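# Close a freezer's inner doors and outer door

## Task

A freezer stands open: close all of its inner doors and its outer door completely, leaving the boxes upright where they are. The task fails if any box drops far or reaches the floor, if the outer door is swung open or closed with a slam, if an inner door is slammed closed, or if the robot falls or is left tilted.

## Robot and tools

ROBOT. LinearBot: a wheeled base that can drive in any direction, with a column about 1.7 m tall. A carriage rides the column; its height is lift_m (0 to 1 m). It carries two identical arms, left and right, each with six joints and a two-finger gripper. The arm bases sit about 0.57 m + lift_m above the floor, about 0.30 m either side of centre, and carriage parts hang roughly 0.15 m lower. A hand reaches about 0.78 m from its shoulder but only about 0.38 m below its arm base. The hand is about 0.16 m long and 0.1 m wide (0.14 m open). Parked arm: joints 1-6 = 0, 0.05, 0.05, 1.45, 0, 0. With both arms parked the robot is roughly 0.85 m wide and 0.65 m long.

CAMERAS. carriage_camera is fixed on the carriage, facing forward and tilted about 20 degrees down. left_wrist_camera and right_wrist_camera look out beyond the fingertips. Only images reveal whether the robot leans.

FRAMES. Base frame: metres, origin on the floor under the base centre, x forward, y left, z up. left_hand and right_hand report the point between each hand's finger pads in this frame. quat_wxyz gives hand orientation: hand z runs along the fingers, fingers open along hand y. Odometry frame = base frame at scene start; base_odometry counts wheel turns only (slip looks like travel), heading in rad, left positive, -3.142 to 3.142. Hand readings tend to sit a little above the true hand, especially at long reach.

TOOL move. Arguments: base, joints, speeds, min_time_s, cameras. With no action it only reports state and images.
- base: one relative command, an offset from where the base last measured itself, never a position. translate_m (metres, forward +, -2 to 2), strafe_m (metres, left +, -2 to 2) or rotate_rad (radians, counter-clockwise +, -6.3 to 6.3). Exactly one key per call.
- joints: a single object for both arms plus lift, keyed by name; every value is an absolute target, not an offset. lift_m 0 to 1 m. For each arm (prefix left_ or right_): joint1_rad -2.617 to 3.054 (swing about vertical, 0 forward, + to the left); joint2_rad 0 to 3.141 (shoulder: 0 upper arm back and level, 1.57 upright, 3.14 forward and level); joint3_rad 0 to 3.141 (elbow, 0 folded, 3.14 straight); joint4_rad -1.57 to 1.57 (wrist pitch, + lifts fingertips); joint5_rad -1.57 to 1.57 (wrist yaw, + turns fingertips right, opposite to joint 1); joint6_rad -2.094 to 2.094 (roll about finger axis, + clockwise seen from the forearm); gripper_m 0 to 0.093 (pad gap in metres). Omitted joints may still be chasing old targets.
- speeds: caps for this call only. translate_m and strafe_m 0.02-0.5 m/s, rotate_rad 0.05-1.57 rad/s, lift_m 0.08-0.25 m/s; defaults are the maxima.
- min_time_s: 0.1 to 8 s, a floor on how long each arm and gripper motion takes; useful for slow, straighter, gentle pushes.
- cameras: list of camera names or ["all"]; omitted means all, [] means none.
An action lasts at most 15 s; base drives give up after 14 s (time_out). Unknown keys make the call invalid; out-of-range values get it refused, and a refusal or stop cancels the remaining move, wait and finished_scene calls of that reply.

TOOL wait: seconds (0 to 10), cameras. Nothing new is commanded; returns state and images.
TOOL zoom_image: camera name and region [x0, y0, x1, y1] in pixels from the top-left, at most 504 by 504, on that camera's newest image.
TOOL read_manual: section "licences"; licence text only.
TOOL finished_scene: scene (1 or 2). Ends the scene irreversibly; the doors must stay shut without the robot.

RESULTS. The move line reads done when all motions finished, otherwise the worst status. base_status/joint_status words: done (for the base, wheels turned the full amount even if slipping); off_target (rested short, may still push); contact_stop or time_out (target dropped, holds in place); not_followed (arm targets withheld by a self-collision check, "joint command not followed"); limit_stop_at_motor_heat. on_its_own lists uncommanded behaviour; "held at" there is a target, not a reading. motor_effort is percent of maximum, bracket = peak during the last action; readings carry sizeable error. Falling lift effort while lowering means a hand is resting on something. Joint torques wrap at ±28 N m for joints 1-3. Gripper readings: 0-0.002 when shut on nothing, a bit narrower than a firmly held part. Lines that are quiet or unchanged are often omitted.

CAUTIONS. The base only stops on wheel effort, not on arm contact; arms have no contact stop and spring to their target once freed, so push doors with slow arm moves (min_time_s) and watch positions. After a drive gets stopped, back off about 0.2 m the way you came. Avoid high carriage, stretched or loaded arms and sudden stops, which risk tipping; never reverse under a table edge. Keep the arms from striking or pressing each other; to untangle, first resend one arm its read joints with joint 1 turned away, then the other in a later call. Arms held out or pushing heat up: MOTOR HOT appears at 75 °C, at 100 °C the arm goes limp for 30-60 s. Park arms while thinking or driving. Thinking time lets the scene run on, holding the last command. Close doors steadily, never slamming, and keep boxes in place.

Each tool is called in YAML: its name, and indented under it one key for each argument.

## Session

move:

Scene clock: 0.00 s.
Joint torques (N m): no reading
base_odometry: x=+0.000 y=+0.000 heading=+0.000
base_status: not commanded
joint_positions: lift_m=+0.300 left_joint1_rad=-0.006 left_joint2_rad=+0.040 left_joint3_rad=+0.058 left_joint4_rad=+1.454 left_joint5_rad=+0.039 left_joint6_rad=-0.005 left_gripper_m=+0.09396 right_joint1_rad=-0.013 right_joint2_rad=+0.031 right_joint3_rad=+0.043 right_joint4_rad=+1.467 right_joint5_rad=-0.048 right_joint6_rad=+0.038 right_gripper_m=+0.09396
joint_status: not commanded
motor_effort: lift_m=+27 drive_wheels=-3
left_hand: x=+0.2417 y=+0.2946 z=+1.3092 quat_wxyz=(+0.999, +0.020, +0.050, -0.006) (m; base frame)
right_hand: x=+0.2400 y=-0.2937 z=+1.3056 quat_wxyz=(+0.999, -0.023, +0.046, +0.013) (m; base frame)
pictures: carriage_camera, left_wrist_camera, right_wrist_camera
Images, in order (width x height): carriage_camera 896x504, left_wrist_camera 896x504, right_wrist_camera 896x504.

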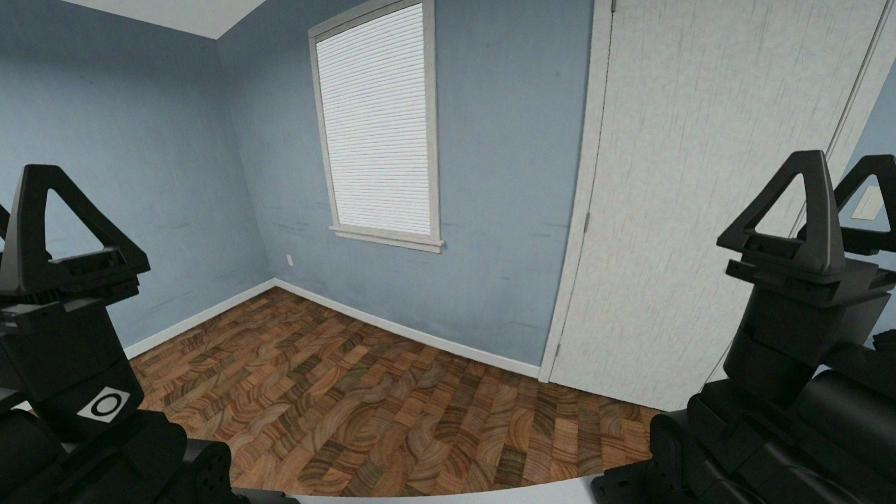

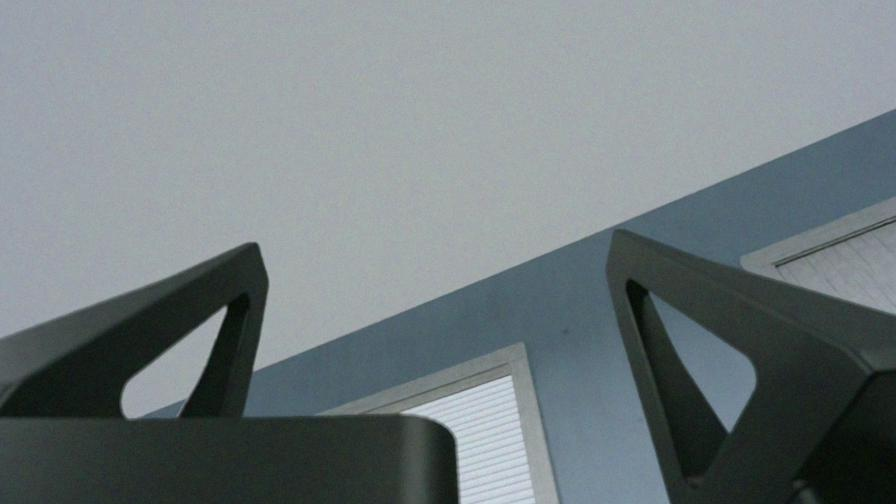

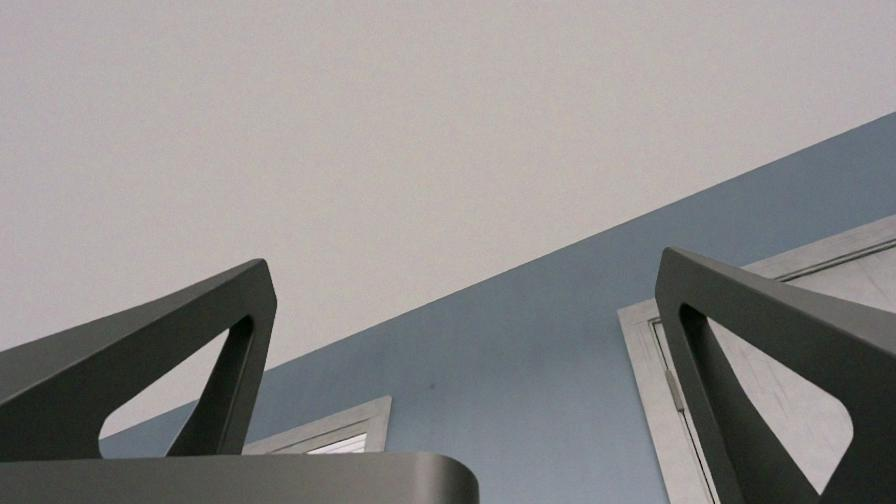

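move:
  base: {"rotate_rad": -1.4}
  cameras: ["carriage_camera"]

move:
  base: {"rotate_rad": -1.4}
  cameras: ["carriage_camera"]

move:
  base: {"rotate_rad": -1.4}
  cameras: ["carriage_camera"]

Scene clock: 4.10 s.
Joint torques (N m): left_arm=[-0.39 2.95 7.23 -0.17 -0.05 -0.03] | right_arm=[-0.49 4.15 6.16 -0.14 0.11 -0.02]
move: done
base_odometry: x=+0.000 y=+0.000 heading=-1.400
base_status: done
joint_positions: lift_m=+0.300 left_joint1_rad=-0.006 left_joint2_rad=+0.040 left_joint3_rad=+0.058 left_joint4_rad=+1.454 left_joint5_rad=+0.039 left_joint6_rad=-0.005 left_gripper_m=+0.09397 right_joint1_rad=-0.013 right_joint2_rad=+0.031 right_joint3_rad=+0.043 right_joint4_rad=+1.467 right_joint5_rad=-0.048 right_joint6_rad=+0.038 right_gripper_m=+0.09397
motor_effort: lift_m=+27(27) drive_wheels=+2(14)
left_hand: x=+0.2417 y=+0.2946 z=+1.3092 quat_wxyz=(+0.999, +0.020, +0.050, -0.006) (m; base frame)
right_hand: x=+0.2400 y=-0.2937 z=+1.3056 quat_wxyz=(+0.999, -0.023, +0.046, +0.013) (m; base frame)
pictures: carriage_camera

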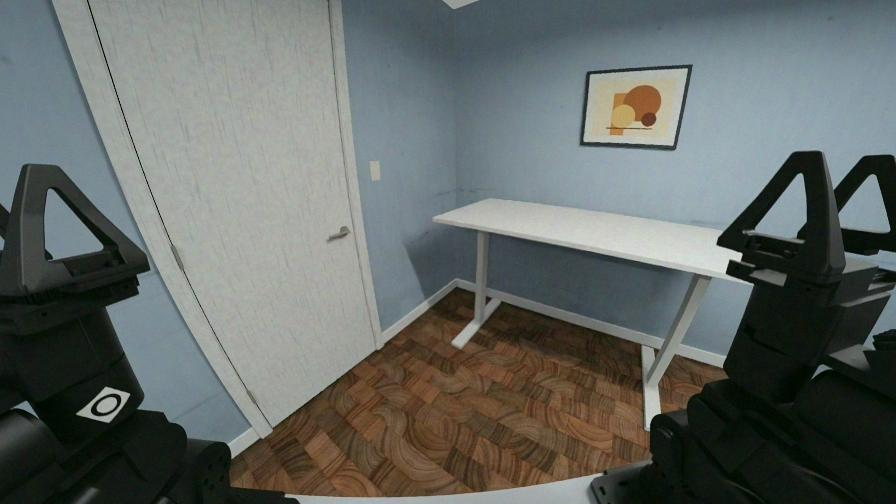

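Scene clock: 7.03 s.
Joint torques (N m): left_arm=[-0.35 2.99 7.15 -0.19 -0.04 -0.04] | right_arm=[-0.36 4.44 6.23 -0.2 0.15 -0.02]
move: done
base_odometry: x=+0.000 y=+0.000 heading=-2.799
base_status: done
joint_positions: lift_m=+0.300 left_joint1_rad=-0.006 left_joint2_rad=+0.040 left_joint3_rad=+0.058 left_joint4_rad=+1.454 left_joint5_rad=+0.039 left_joint6_rad=-0.005 left_gripper_m=+0.09397 right_joint1_rad=-0.013 right_joint2_rad=+0.031 right_joint3_rad=+0.043 right_joint4_rad=+1.467 right_joint5_rad=-0.048 right_joint6_rad=+0.038 right_gripper_m=+0.09398
motor_effort: lift_m=+27(27) drive_wheels=+2(8)
left_hand: x=+0.2417 y=+0.2946 z=+1.3092 quat_wxyz=(+0.999, +0.020, +0.050, -0.006) (m; base frame)
right_hand: x=+0.2400 y=-0.2937 z=+1.3056 quat_wxyz=(+0.999, -0.023, +0.046, +0.013) (m; base frame)
pictures: carriage_camera

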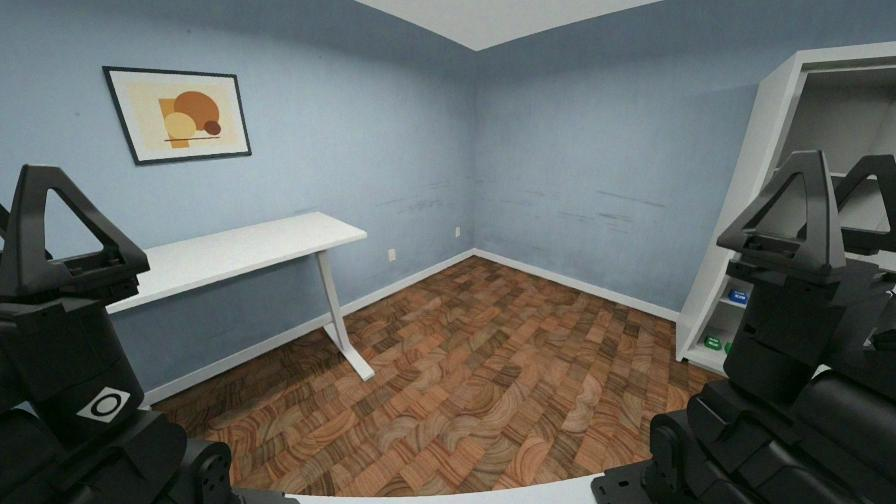

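Scene clock: 9.97 s.
Joint torques (N m): left_arm=[-0.44 2.91 7.25 -0.19 -0.05 -0.04] | right_arm=[-0.64 4.08 6.26 -0.12 0.18 -0.06]
move: done
base_odometry: x=+0.000 y=+0.000 heading=+2.084
base_status: done
joint_positions: lift_m=+0.300 left_joint1_rad=-0.006 left_joint2_rad=+0.040 left_joint3_rad=+0.058 left_joint4_rad=+1.454 left_joint5_rad=+0.039 left_joint6_rad=-0.005 left_gripper_m=+0.09398 right_joint1_rad=-0.013 right_joint2_rad=+0.031 right_joint3_rad=+0.043 right_joint4_rad=+1.467 right_joint5_rad=-0.048 right_joint6_rad=+0.038 right_gripper_m=+0.09398
motor_effort: lift_m=+27(27) drive_wheels=+2(8)
left_hand: x=+0.2417 y=+0.2946 z=+1.3092 quat_wxyz=(+0.999, +0.020, +0.050, -0.006) (m; base frame)
right_hand: x=+0.2400 y=-0.2937 z=+1.3056 quat_wxyz=(+0.999, -0.023, +0.046, +0.013) (m; base frame)
pictures: carriage_camera

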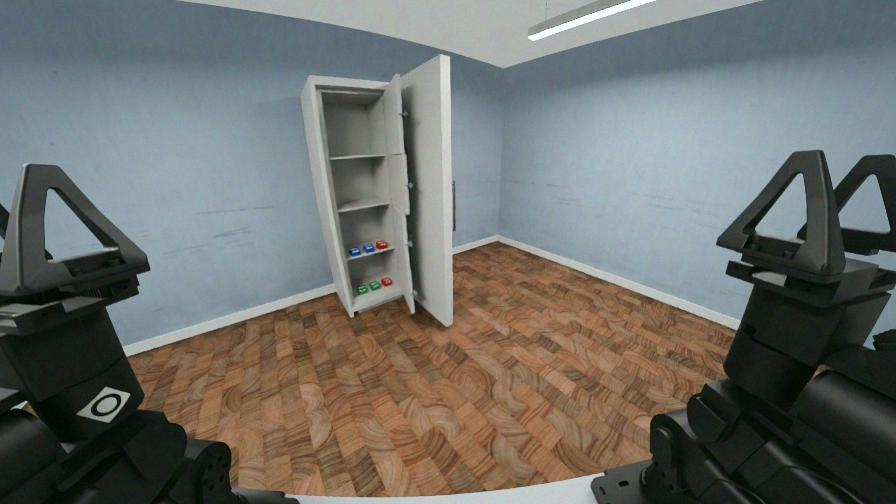

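zoom_image:
  camera: "carriage_camera"
  region: [280, 40, 500, 340]

Scaled by 1.680.

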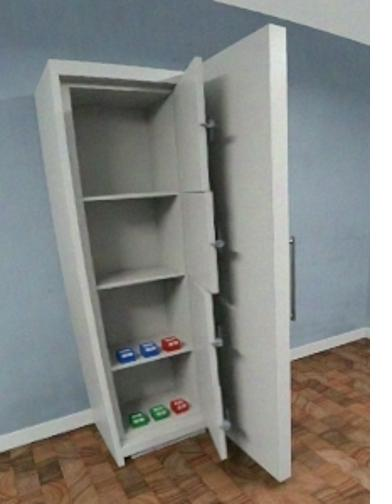

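move:
  base: {"rotate_rad": 0.73}
  cameras: []

move:
  base: {"strafe_m": -0.95}
  cameras: ["carriage_camera"]

move:
  base: {"translate_m": 0.6}
  cameras: ["carriage_camera"]

Scene clock: 22.60 s.
Joint torques (N m): left_arm=[-0.38 2.88 7.19 -0.19 -0.06 -0.02] | right_arm=[-0.14 4.22 6.27 -0.2 0.16 -0.02]
move: done
base_odometry: x=+0.000 y=+0.000 heading=+2.813
base_status: done
joint_positions: lift_m=+0.300 left_joint1_rad=-0.006 left_joint2_rad=+0.040 left_joint3_rad=+0.058 left_joint4_rad=+1.454 left_joint5_rad=+0.039 left_joint6_rad=-0.005 left_gripper_m=+0.09398 right_joint1_rad=-0.013 right_joint2_rad=+0.031 right_joint3_rad=+0.043 right_joint4_rad=+1.467 right_joint5_rad=-0.048 right_joint6_rad=+0.038 right_gripper_m=+0.09398
motor_effort: lift_m=+27(27) drive_wheels=+10(13)
left_hand: x=+0.2417 y=+0.2946 z=+1.3092 quat_wxyz=(+0.999, +0.020, +0.050, -0.006) (m; base frame)
right_hand: x=+0.2400 y=-0.2937 z=+1.3056 quat_wxyz=(+0.999, -0.023, +0.046, +0.013) (m; base frame)
pictures: none

Scene clock: 26.87 s.
Joint torques (N m): left_arm=[-0.47 2.92 7.2 -0.19 -0.03 -0.04] | right_arm=[-0.59 4.44 6.26 -0.21 0.1 -0.04]
move: done
base_odometry: x=+0.305 y=+0.900 heading=+2.814
base_status: done
joint_positions: lift_m=+0.300 left_joint1_rad=-0.005 left_joint2_rad=+0.040 left_joint3_rad=+0.058 left_joint4_rad=+1.454 left_joint5_rad=+0.039 left_joint6_rad=-0.005 left_gripper_m=+0.09398 right_joint1_rad=-0.013 right_joint2_rad=+0.031 right_joint3_rad=+0.043 right_joint4_rad=+1.468 right_joint5_rad=-0.048 right_joint6_rad=+0.038 right_gripper_m=+0.09398
motor_effort: lift_m=+27(27) drive_wheels=+4(16)
left_hand: x=+0.2417 y=+0.2946 z=+1.3092 quat_wxyz=(+0.999, +0.020, +0.050, -0.006) (m; base frame)
right_hand: x=+0.2399 y=-0.2936 z=+1.3056 quat_wxyz=(+0.999, -0.023, +0.046, +0.014) (m; base frame)
pictures: carriage_camera

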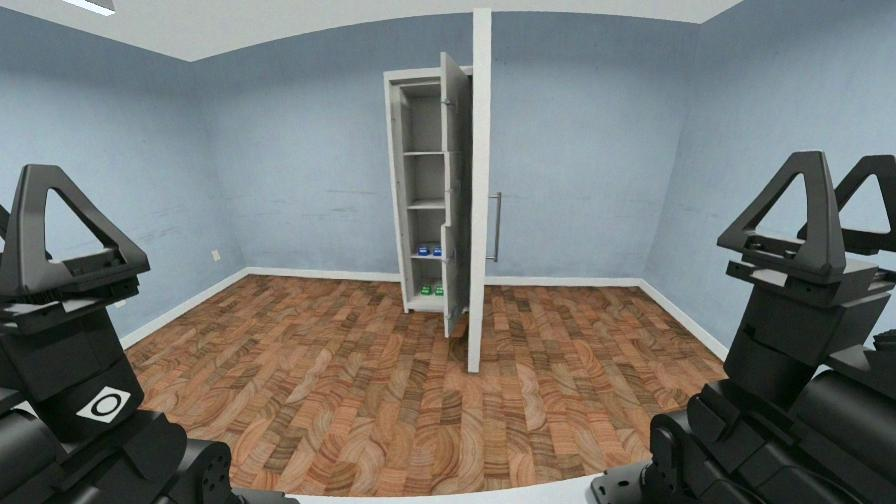

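Scene clock: 30.33 s.
Joint torques (N m): left_arm=[-0.4 3.02 7.15 -0.21 -0.04 -0.05] | right_arm=[-0.4 4.23 6.27 -0.12 0.19 -0.07]
move: done
base_odometry: x=-0.263 y=+1.093 heading=+2.813
base_status: done
joint_positions: lift_m=+0.300 left_joint1_rad=-0.005 left_joint2_rad=+0.040 left_joint3_rad=+0.058 left_joint4_rad=+1.455 left_joint5_rad=+0.039 left_joint6_rad=-0.005 left_gripper_m=+0.09398 right_joint1_rad=-0.013 right_joint2_rad=+0.031 right_joint3_rad=+0.043 right_joint4_rad=+1.468 right_joint5_rad=-0.048 right_joint6_rad=+0.038 right_gripper_m=+0.09398
motor_effort: lift_m=+27(27) drive_wheels=+1(12)
left_hand: x=+0.2415 y=+0.2946 z=+1.3093 quat_wxyz=(+0.999, +0.020, +0.049, -0.006) (m; base frame)
right_hand: x=+0.2399 y=-0.2936 z=+1.3056 quat_wxyz=(+0.999, -0.023, +0.046, +0.014) (m; base frame)
pictures: carriage_camera

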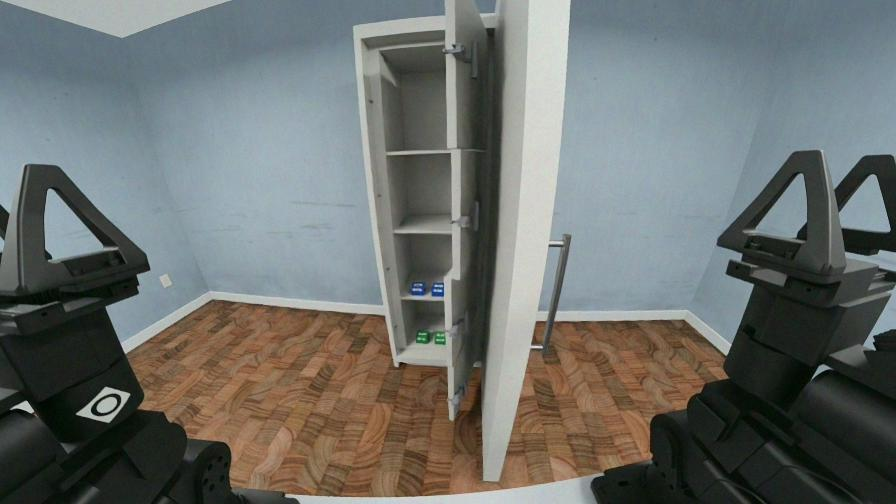

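zoom_image:
  camera: "carriage_camera"
  region: [340, 0, 580, 250]

zoom_image:
  camera: "carriage_camera"
  region: [370, 200, 590, 430]

Scaled by 2.016.

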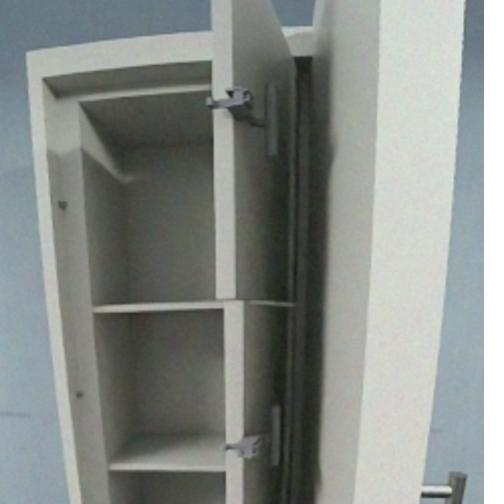

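Scaled by 2.191.

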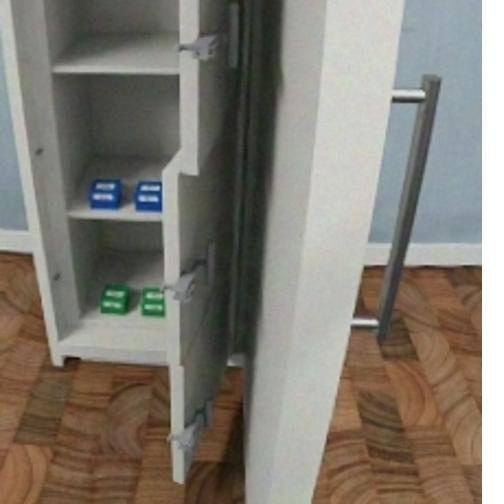

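move:
  base: {"strafe_m": 0.21}
  joints: {"lift_m": 0.38, "right_joint1_rad": 0, "right_joint2_rad": 2.0, "right_joint3_rad": 0.8, "right_joint4_rad": 1.2, "right_joint5_rad": 0, "right_joint6_rad": 0, "right_gripper_m": 0}
  min_time_s: 3

Scene clock: 45.30 s.
Joint torques (N m): left_arm=[-0.36 2.96 7.23 -0.19 -0.05 -0.05] | right_arm=[0.21 -7.82 7.13 1.75 0.21 -0.08]
move: done
base_odometry: x=-0.331 y=+0.894 heading=+2.813
base_status: done
joint_positions: lift_m=+0.380 left_joint1_rad=-0.006 left_joint2_rad=+0.040 left_joint3_rad=+0.058 left_joint4_rad=+1.455 left_joint5_rad=+0.039 left_joint6_rad=-0.005 left_gripper_m=+0.09398 right_joint1_rad=-0.008 right_joint2_rad=+1.995 right_joint3_rad=+0.779 right_joint4_rad=+1.202 right_joint5_rad=-0.011 right_joint6_rad=+0.009 right_gripper_m=+0.00027
joint_status: all done
motor_effort: lift_m=+30(37) drive_wheels=-4(10)
left_hand: x=+0.2415 y=+0.2946 z=+1.3890 quat_wxyz=(+0.999, +0.020, +0.049, -0.006) (m; base frame)
right_hand: x=+0.7330 y=-0.3037 z=+1.0981 quat_wxyz=(+0.702, +0.002, +0.712, +0.004) (m; base frame)
pictures: carriage_camera, left_wrist_camera, right_wrist_camera

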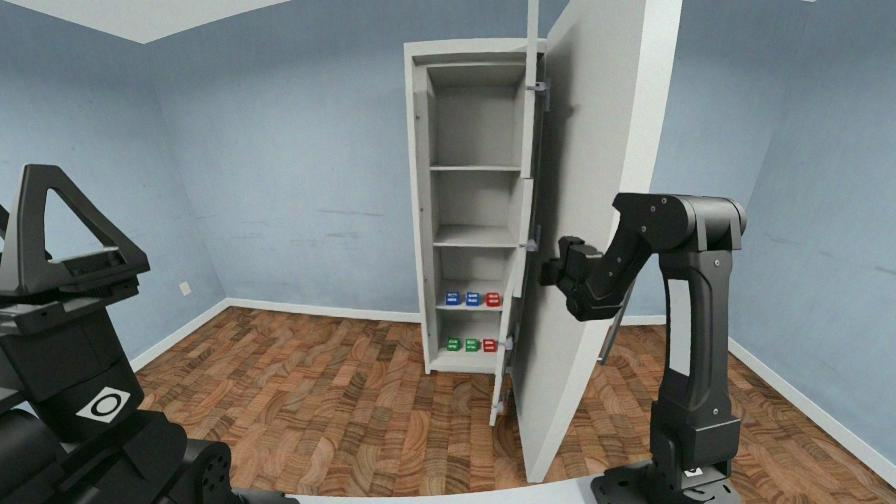

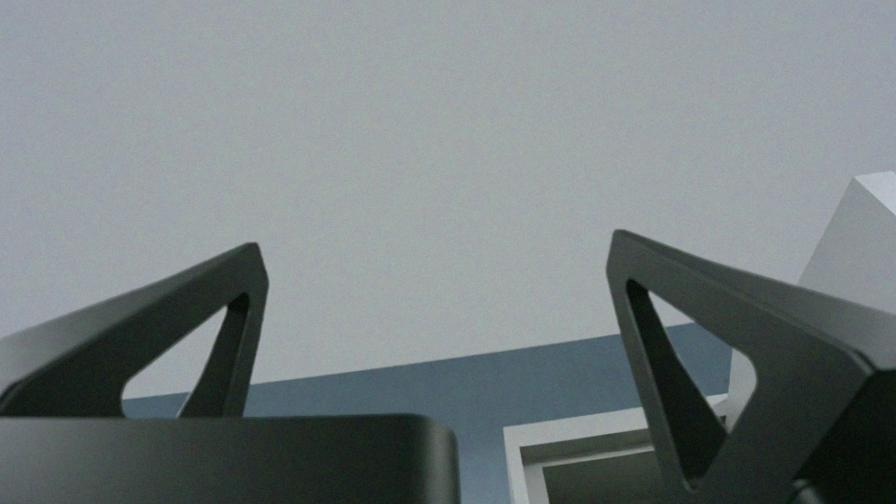

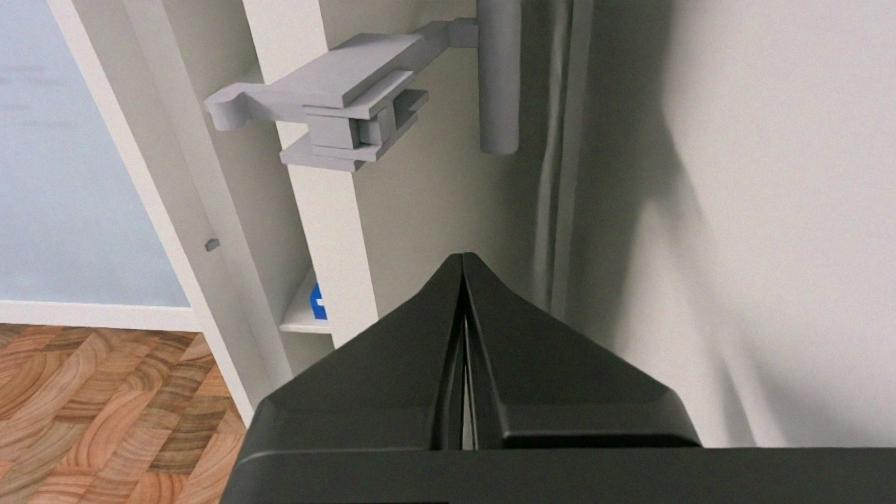

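move:
  base: {"translate_m": 0.3}
  joints: {"lift_m": 0.33}
  speeds: {"translate_m": 0.15}
  cameras: ["carriage_camera","right_wrist_camera"]

Scene clock: 52.77 s.
Joint torques (N m): left_arm=[-0.4 2.92 7.04 -0.14 -0.07 -0.03] | right_arm=[-0.64 -8.83 6.76 1.71 0.17 -0.15]
move: contact_stop
base_odometry: x=-0.611 y=+0.989 heading=+2.812
base_status: translate_m contact_stop (by the wheels' count: +0.296 of +0.300)
joint_positions: lift_m=+0.329 left_joint1_rad=-0.006 left_joint2_rad=+0.040 left_joint3_rad=+0.059 left_joint4_rad=+1.452 left_joint5_rad=+0.040 left_joint6_rad=-0.005 left_gripper_m=+0.09398 right_joint1_rad=+0.001 right_joint2_rad=+2.005 right_joint3_rad=+0.784 right_joint4_rad=+1.193 right_joint5_rad=-0.009 right_joint6_rad=+0.008 right_gripper_m=+0.00026
joint_status: all done
motor_effort: lift_m=+31(33) drive_wheels=+17(61)
left_hand: x=+0.2418 y=+0.2945 z=+1.3391 quat_wxyz=(+0.999, +0.020, +0.050, -0.006) (m; base frame)
right_hand: x=+0.7344 y=-0.2993 z=+1.0425 quat_wxyz=(+0.697, -0.001, +0.717, +0.007) (m; base frame)
pictures: carriage_camera, right_wrist_camera

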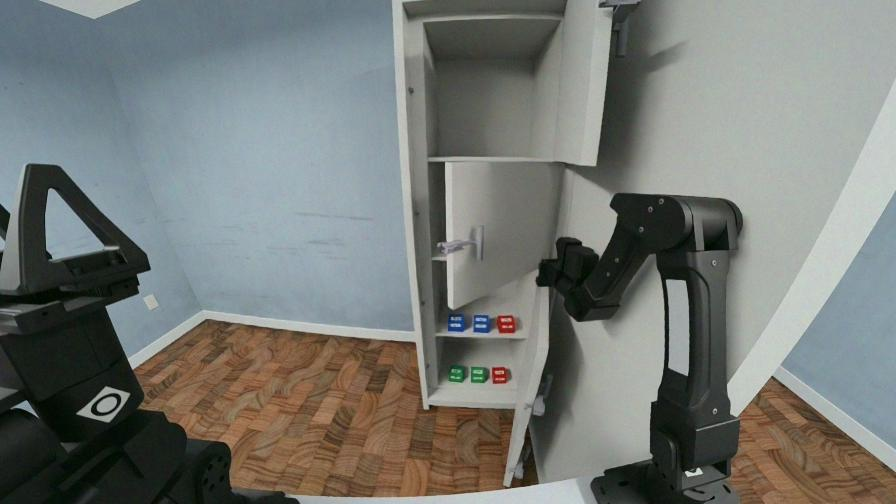

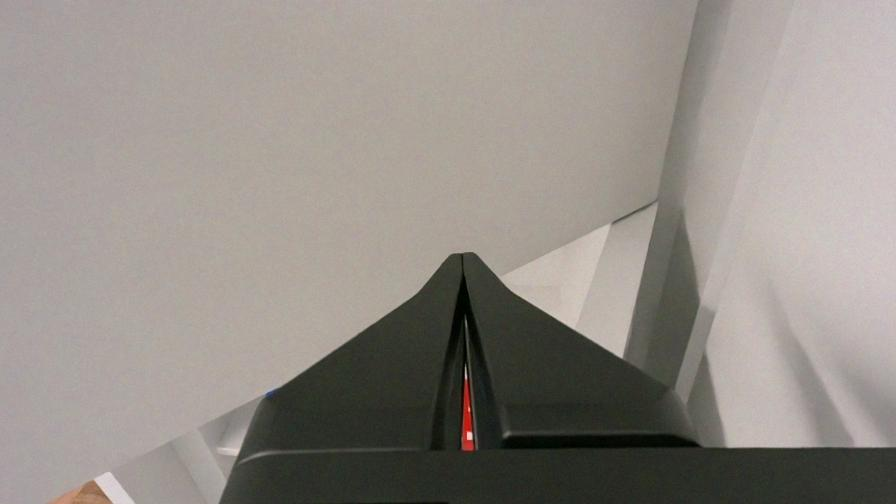

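move:
  base: {"strafe_m": 0.15}
  joints: {"lift_m": 0.37}
  speeds: {"strafe_m": 0.1}
  cameras: ["carriage_camera","right_wrist_camera"]

Scene clock: 57.83 s.
Joint torques (N m): left_arm=[-0.38 2.91 7.19 -0.16 -0.03 -0.03] | right_arm=[-0.4 -9.24 6.63 1.78 0.18 -0.12]
move: done
base_odometry: x=-0.660 y=+0.848 heading=+2.812
base_status: done
joint_positions: lift_m=+0.370 left_joint1_rad=-0.005 left_joint2_rad=+0.040 left_joint3_rad=+0.058 left_joint4_rad=+1.452 left_joint5_rad=+0.040 left_joint6_rad=-0.005 left_gripper_m=+0.09398 right_joint1_rad=-0.002 right_joint2_rad=+2.008 right_joint3_rad=+0.789 right_joint4_rad=+1.193 right_joint5_rad=-0.005 right_joint6_rad=+0.008 right_gripper_m=+0.00026
joint_status: all done
motor_effort: lift_m=+29(45) drive_wheels=+0(19)
left_hand: x=+0.2419 y=+0.2945 z=+1.3792 quat_wxyz=(+0.999, +0.020, +0.050, -0.006) (m; base frame)
right_hand: x=+0.7355 y=-0.3017 z=+1.0832 quat_wxyz=(+0.698, +0.002, +0.716, +0.004) (m; base frame)
pictures: carriage_camera, right_wrist_camera

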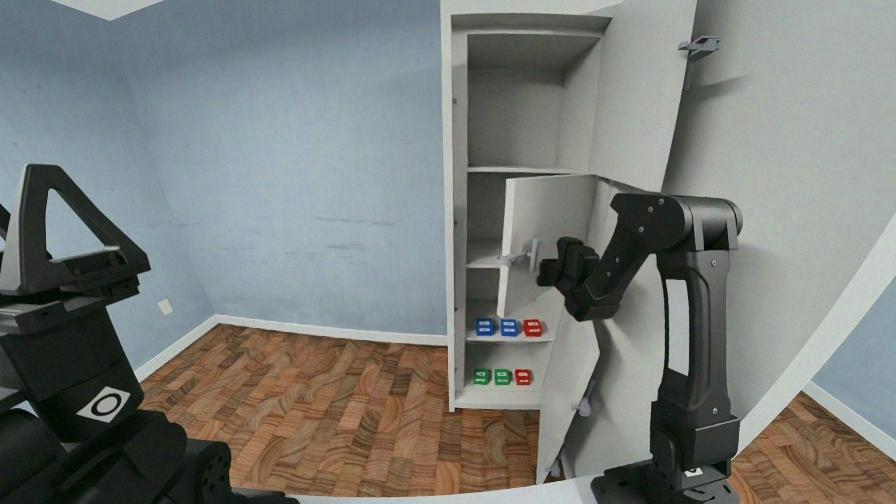

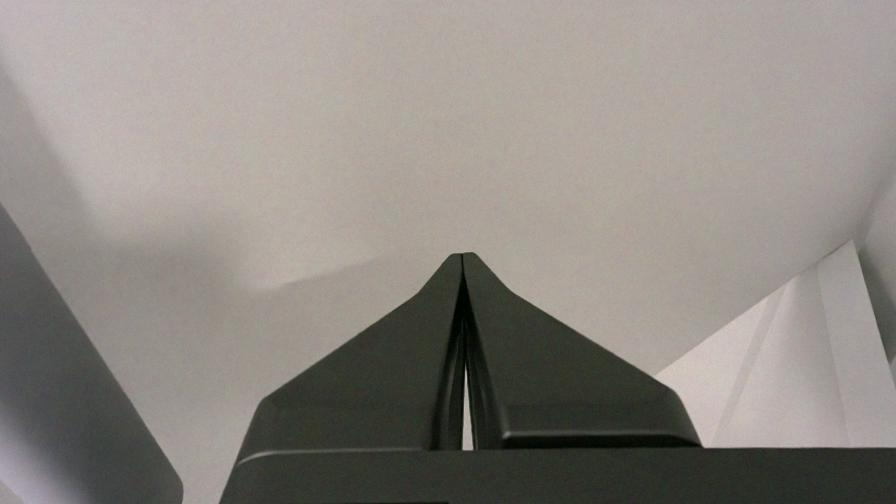

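move:
  joints: {"lift_m": 0.28}
  cameras: []

move:
  base: {"strafe_m": 0.18}
  speeds: {"strafe_m": 0.1}
  cameras: ["carriage_camera","right_wrist_camera"]

Scene clock: 59.97 s.
Joint torques (N m): left_arm=[-0.43 2.91 7.2 -0.16 -0.06 -0.04] | right_arm=[-0.35 -9.24 6.35 1.78 0.17 -0.07]
move: done
base_odometry: x=-0.660 y=+0.848 heading=+2.812
joint_positions: lift_m=+0.280 left_joint1_rad=-0.005 left_joint2_rad=+0.040 left_joint3_rad=+0.058 left_joint4_rad=+1.452 left_joint5_rad=+0.040 left_joint6_rad=-0.005 left_gripper_m=+0.09398 right_joint1_rad=-0.002 right_joint2_rad=+2.008 right_joint3_rad=+0.789 right_joint4_rad=+1.188 right_joint5_rad=-0.005 right_joint6_rad=+0.008 right_gripper_m=+0.00026
joint_status: all done
motor_effort: lift_m=+24(26) drive_wheels=+0(4)
left_hand: x=+0.2419 y=+0.2945 z=+1.2898 quat_wxyz=(+0.999, +0.020, +0.050, -0.006) (m; base frame)
right_hand: x=+0.7355 y=-0.3017 z=+0.9928 quat_wxyz=(+0.696, +0.002, +0.718, +0.004) (m; base frame)
pictures: none

Scene clock: 62.53 s.
Joint torques (N m): left_arm=[-0.4 2.95 7.19 -0.17 -0.05 -0.03] | right_arm=[-0.44 -9.32 6.35 1.84 0.11 -0.12]
move: done
base_odometry: x=-0.719 y=+0.677 heading=+2.812
base_status: done
joint_positions: lift_m=+0.280 left_joint1_rad=-0.005 left_joint2_rad=+0.040 left_joint3_rad=+0.058 left_joint4_rad=+1.452 left_joint5_rad=+0.040 left_joint6_rad=-0.005 left_gripper_m=+0.09398 right_joint1_rad=-0.001 right_joint2_rad=+2.008 right_joint3_rad=+0.789 right_joint4_rad=+1.188 right_joint5_rad=-0.001 right_joint6_rad=+0.008 right_gripper_m=+0.00026
motor_effort: lift_m=+24(24) drive_wheels=-4(7)
left_hand: x=+0.2419 y=+0.2945 z=+1.2898 quat_wxyz=(+0.999, +0.020, +0.050, -0.006) (m; base frame)
right_hand: x=+0.7355 y=-0.3017 z=+0.9928 quat_wxyz=(+0.696, +0.002, +0.718, +0.003) (m; base frame)
pictures: carriage_camera, right_wrist_camera

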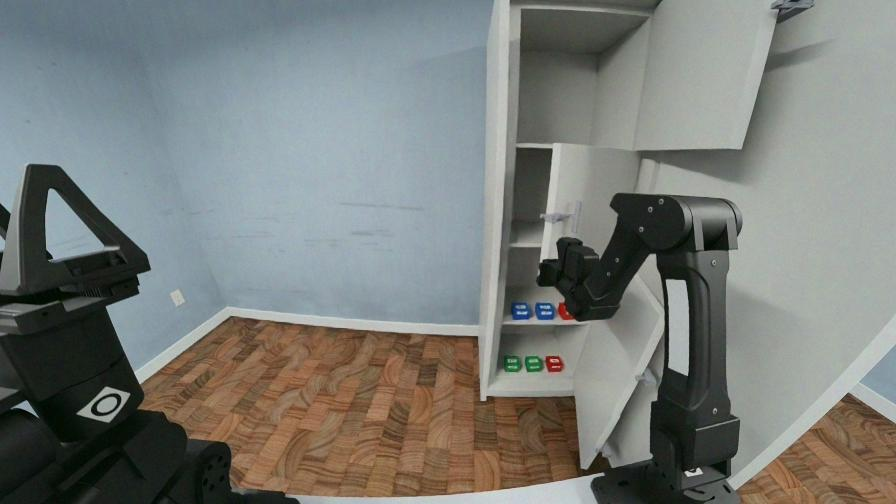

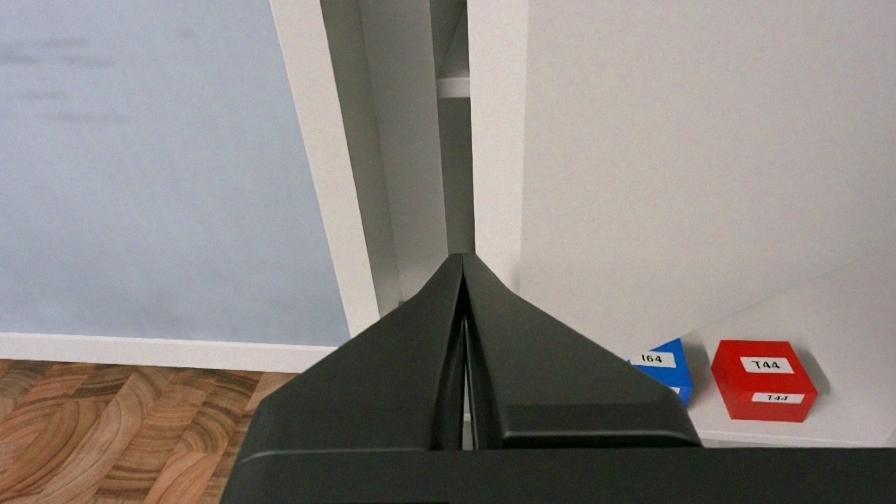

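move:
  base: {"strafe_m": -0.07}
  speeds: {"strafe_m": 0.15}
  cameras: []

move:
  base: {"translate_m": 0.25}
  speeds: {"translate_m": 0.08}
  cameras: ["carriage_camera","right_wrist_camera"]

Scene clock: 66.43 s.
Joint torques (N m): left_arm=[-0.4 2.92 7.19 -0.15 -0.04 -0.04] | right_arm=[-0.31 -9.58 6.41 1.79 0.13 -0.12]
move: done
base_odometry: x=-0.696 y=+0.743 heading=+2.812
base_status: done
joint_positions: lift_m=+0.280 left_joint1_rad=-0.005 left_joint2_rad=+0.040 left_joint3_rad=+0.058 left_joint4_rad=+1.452 left_joint5_rad=+0.040 left_joint6_rad=-0.005 left_gripper_m=+0.09398 right_joint1_rad=-0.003 right_joint2_rad=+2.008 right_joint3_rad=+0.789 right_joint4_rad=+1.188 right_joint5_rad=+0.000 right_joint6_rad=+0.008 right_gripper_m=+0.00026
motor_effort: lift_m=+24(24) drive_wheels=+0(10)
left_hand: x=+0.2419 y=+0.2945 z=+1.2898 quat_wxyz=(+0.999, +0.020, +0.050, -0.006) (m; base frame)
right_hand: x=+0.7355 y=-0.3030 z=+0.9928 quat_wxyz=(+0.696, +0.004, +0.718, +0.002) (m; base frame)
pictures: none

Scene clock: 70.27 s.
Joint torques (N m): left_arm=[-0.51 2.92 7.17 -0.16 -0.04 -0.03] | right_arm=[-0.35 -9.22 6.5 1.78 0.1 -0.18]
move: done
base_odometry: x=-0.932 y=+0.824 heading=+2.812
base_status: done
joint_positions: lift_m=+0.280 left_joint1_rad=-0.005 left_joint2_rad=+0.040 left_joint3_rad=+0.058 left_joint4_rad=+1.452 left_joint5_rad=+0.040 left_joint6_rad=-0.005 left_gripper_m=+0.09398 right_joint1_rad=-0.003 right_joint2_rad=+2.008 right_joint3_rad=+0.789 right_joint4_rad=+1.189 right_joint5_rad=+0.000 right_joint6_rad=+0.008 right_gripper_m=+0.00026
motor_effort: lift_m=+24(24) drive_wheels=+1(8)
left_hand: x=+0.2418 y=+0.2945 z=+1.2898 quat_wxyz=(+0.999, +0.020, +0.050, -0.006) (m; base frame)
right_hand: x=+0.7355 y=-0.3030 z=+0.9931 quat_wxyz=(+0.697, +0.004, +0.717, +0.002) (m; base frame)
pictures: carriage_camera, right_wrist_camera

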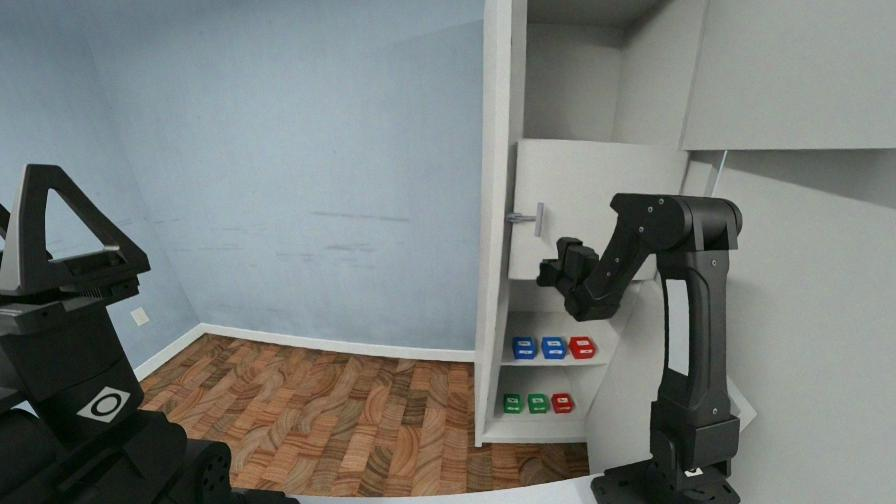

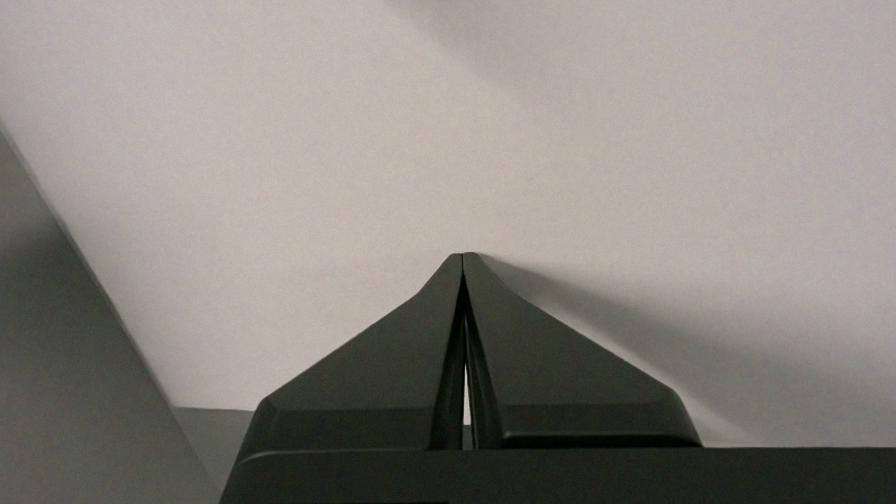

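move:
  base: {"translate_m": 0.14}
  speeds: {"translate_m": 0.06}
  cameras: ["carriage_camera","right_wrist_camera"]

Scene clock: 74.07 s.
Joint torques (N m): left_arm=[-0.53 2.89 7.3 -0.15 -0.04 -0.04] | right_arm=[-0.35 5.18 26.47 -1.72 0.12 -0.01]
move: contact_stop
base_odometry: x=-1.041 y=+0.861 heading=+2.809
base_status: translate_m contact_stop (by the wheels' count: +0.115 of +0.140)
joint_positions: lift_m=+0.280 left_joint1_rad=-0.005 left_joint2_rad=+0.040 left_joint3_rad=+0.058 left_joint4_rad=+1.450 left_joint5_rad=+0.040 left_joint6_rad=-0.005 left_gripper_m=+0.09398 right_joint1_rad=+0.002 right_joint2_rad=+1.887 right_joint3_rad=+0.343 right_joint4_rad=+1.564 right_joint5_rad=-0.003 right_joint6_rad=+0.005 right_gripper_m=+0.00026
motor_effort: lift_m=+24(24) drive_wheels=+21(41)
left_hand: x=+0.2426 y=+0.2945 z=+1.2895 quat_wxyz=(+0.998, +0.020, +0.052, -0.006) (m; base frame)
right_hand: x=+0.6315 y=-0.3003 z=+0.9827 quat_wxyz=(+0.714, +0.000, +0.700, +0.003) (m; base frame)
pictures: carriage_camera, right_wrist_camera

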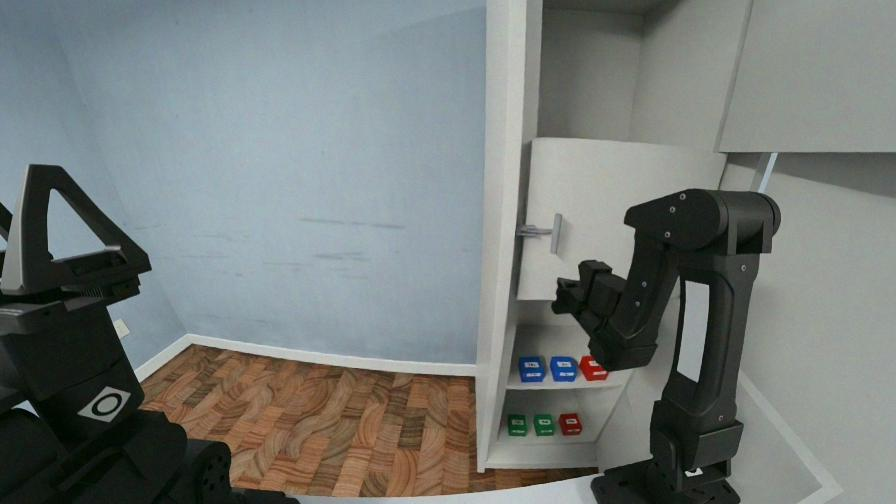

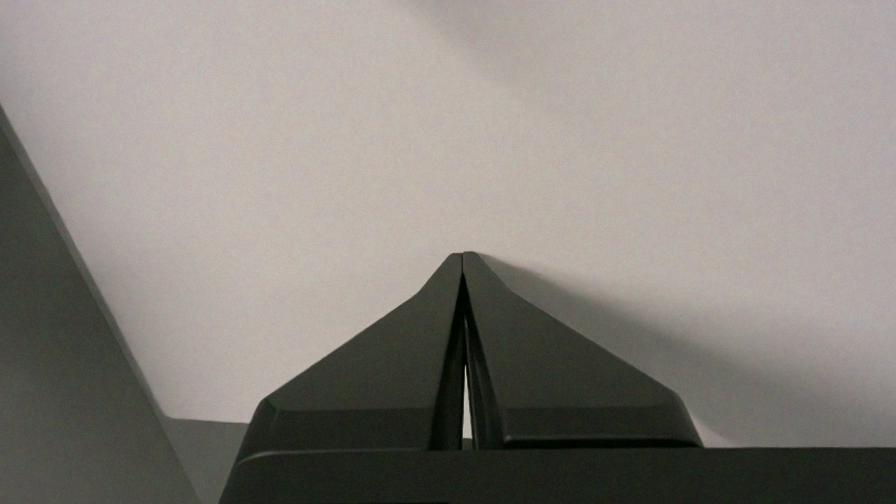

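zoom_image:
  camera: "carriage_camera"
  region: [480, 120, 740, 320]

Scaled by 1.938.

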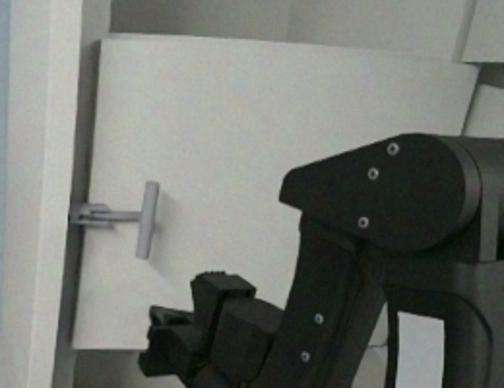

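move:
  base: {"translate_m": -0.6}
  speeds: {"translate_m": 0.3}
  cameras: []

move:
  base: {"strafe_m": -0.26}
  joints: {"lift_m": 0.06}
  cameras: ["carriage_camera","right_wrist_camera"]

Scene clock: 81.77 s.
Joint torques (N m): left_arm=[-0.5 2.81 7.24 -0.12 -0.06 -0.04] | right_arm=[-0.42 -8.64 6.5 1.61 0.2 -0.11]
move: done
base_odometry: x=-0.474 y=+0.664 heading=+2.808
base_status: done
joint_positions: lift_m=+0.280 left_joint1_rad=-0.005 left_joint2_rad=+0.040 left_joint3_rad=+0.058 left_joint4_rad=+1.449 left_joint5_rad=+0.040 left_joint6_rad=-0.005 left_gripper_m=+0.09398 right_joint1_rad=+0.002 right_joint2_rad=+2.000 right_joint3_rad=+0.788 right_joint4_rad=+1.203 right_joint5_rad=-0.007 right_joint6_rad=+0.004 right_gripper_m=+0.00026
motor_effort: lift_m=+24(24) drive_wheels=+5(17)
left_hand: x=+0.2428 y=+0.2945 z=+1.2895 quat_wxyz=(+0.998, +0.020, +0.052, -0.006) (m; base frame)
right_hand: x=+0.7351 y=-0.2993 z=+0.9995 quat_wxyz=(+0.704, -0.002, +0.710, +0.005) (m; base frame)
pictures: none

Scene clock: 84.17 s.
Joint torques (N m): left_arm=[-0.44 2.91 7.24 -0.11 -0.05 -0.02] | right_arm=[-0.5 -8.8 6.56 1.76 0.14 -0.13]
move: done
base_odometry: x=-0.388 y=+0.910 heading=+2.807
base_status: done
joint_positions: lift_m=+0.060 left_joint1_rad=-0.005 left_joint2_rad=+0.040 left_joint3_rad=+0.058 left_joint4_rad=+1.449 left_joint5_rad=+0.040 left_joint6_rad=-0.005 left_gripper_m=+0.09398 right_joint1_rad=-0.001 right_joint2_rad=+2.003 right_joint3_rad=+0.789 right_joint4_rad=+1.190 right_joint5_rad=-0.006 right_joint6_rad=+0.004 right_gripper_m=+0.00026
joint_status: all done
motor_effort: lift_m=+24(27) drive_wheels=-5(10)
left_hand: x=+0.2428 y=+0.2945 z=+1.0694 quat_wxyz=(+0.998, +0.020, +0.052, -0.006) (m; base frame)
right_hand: x=+0.7353 y=-0.3010 z=+0.7753 quat_wxyz=(+0.698, +0.000, +0.716, +0.003) (m; base frame)
pictures: carriage_camera, right_wrist_camera

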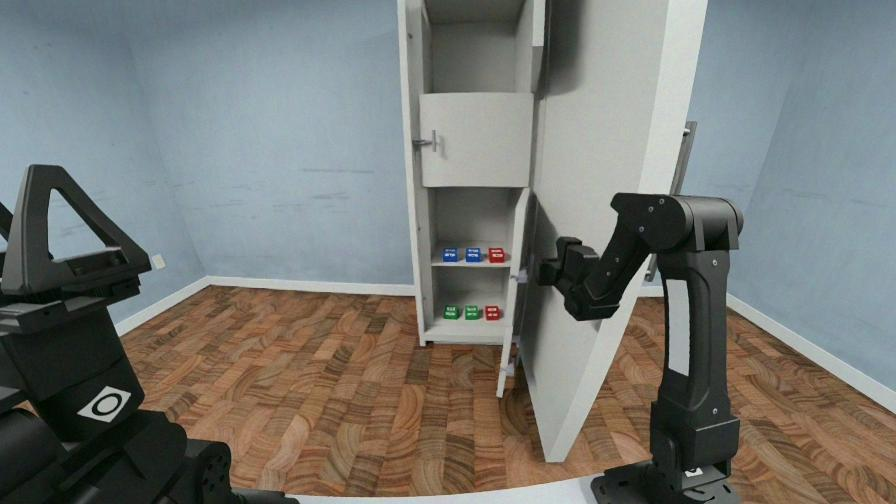

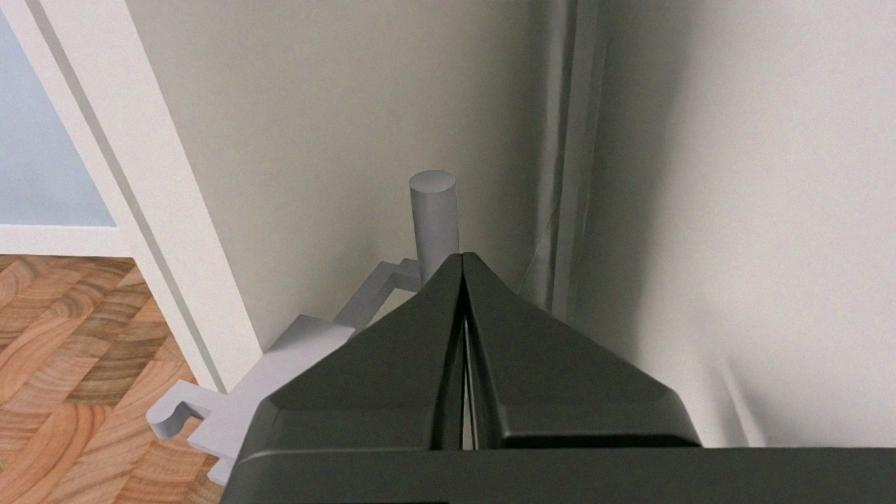

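move:
  base: {"translate_m": 0.25}
  joints: {"lift_m": 0.1}
  speeds: {"translate_m": 0.1}
  cameras: []

move:
  base: {"strafe_m": 0.16}
  speeds: {"strafe_m": 0.08}
  cameras: ["carriage_camera","right_wrist_camera"]

Scene clock: 89.63 s.
Joint torques (N m): left_arm=[-0.51 2.92 7.16 -0.13 -0.07 -0.04] | right_arm=[-0.42 -9.13 5.97 1.78 0.16 -0.06]
move: contact_stop
base_odometry: x=-0.621 y=+0.991 heading=+2.806
base_status: translate_m contact_stop (by the wheels' count: +0.247 of +0.250)
joint_positions: lift_m=+0.099 left_joint1_rad=-0.005 left_joint2_rad=+0.040 left_joint3_rad=+0.058 left_joint4_rad=+1.451 left_joint5_rad=+0.040 left_joint6_rad=-0.005 left_gripper_m=+0.09398 right_joint1_rad=-0.001 right_joint2_rad=+2.005 right_joint3_rad=+0.791 right_joint4_rad=+1.194 right_joint5_rad=-0.006 right_joint6_rad=+0.004 right_gripper_m=+0.00026
joint_status: all done
motor_effort: lift_m=+33(39) drive_wheels=+18(56)
left_hand: x=+0.2424 y=+0.2945 z=+1.1086 quat_wxyz=(+0.998, +0.020, +0.051, -0.006) (m; base frame)
right_hand: x=+0.7358 y=-0.3011 z=+0.8152 quat_wxyz=(+0.700, +0.000, +0.714, +0.003) (m; base frame)
pictures: none

not run: a stop came earlier in this reply.

move:
  base: {"strafe_m": 0.16}
  speeds: {"strafe_m": 0.08}
  cameras: ["carriage_camera","right_wrist_camera"]

Scene clock: 93.33 s.
Joint torques (N m): left_arm=[-0.44 2.86 7.19 -0.15 -0.05 -0.04] | right_arm=[-0.21 -8.87 6.23 1.75 0.12 -0.1]
move: done
base_odometry: x=-0.674 y=+0.840 heading=+2.805
base_status: done
joint_positions: lift_m=+0.100 left_joint1_rad=-0.005 left_joint2_rad=+0.040 left_joint3_rad=+0.058 left_joint4_rad=+1.451 left_joint5_rad=+0.040 left_joint6_rad=-0.005 left_gripper_m=+0.09398 right_joint1_rad=-0.002 right_joint2_rad=+2.005 right_joint3_rad=+0.791 right_joint4_rad=+1.194 right_joint5_rad=+0.000 right_joint6_rad=+0.004 right_gripper_m=+0.00026
motor_effort: lift_m=+30(33) drive_wheels=-4(13)
left_hand: x=+0.2424 y=+0.2945 z=+1.1090 quat_wxyz=(+0.998, +0.020, +0.051, -0.006) (m; base frame)
right_hand: x=+0.7358 y=-0.3024 z=+0.8156 quat_wxyz=(+0.700, +0.002, +0.714, +0.001) (m; base frame)
pictures: carriage_camera, right_wrist_camera

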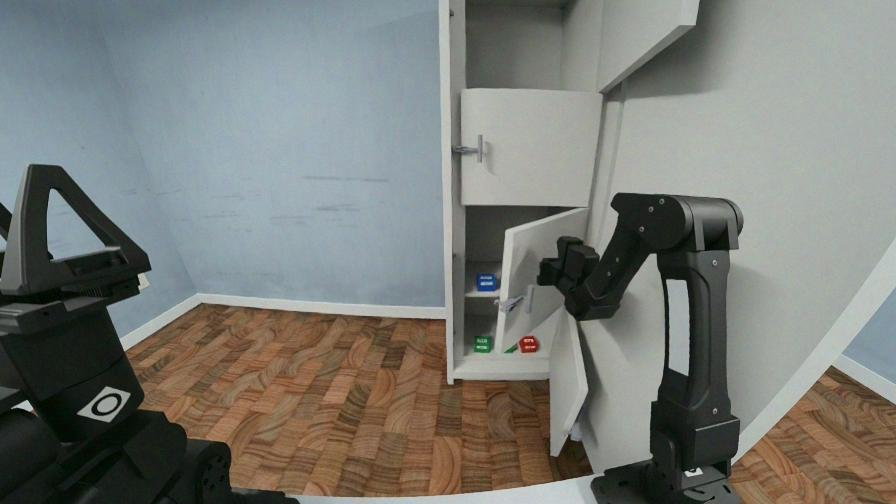

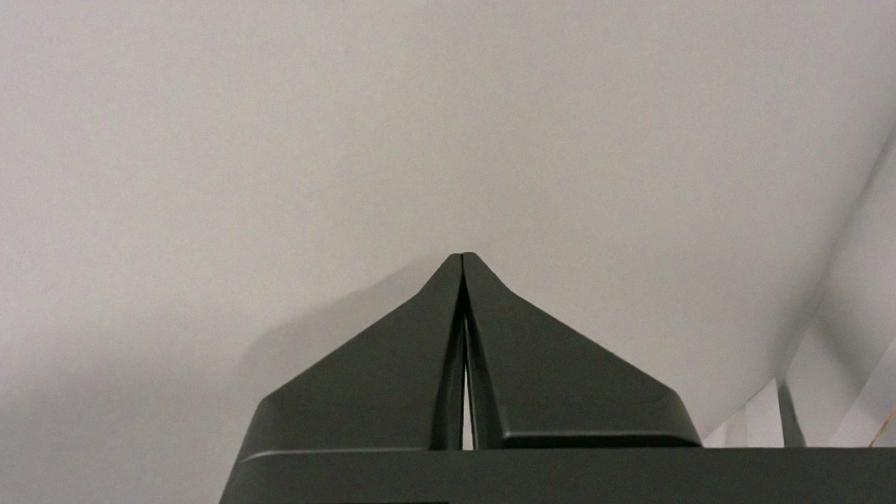

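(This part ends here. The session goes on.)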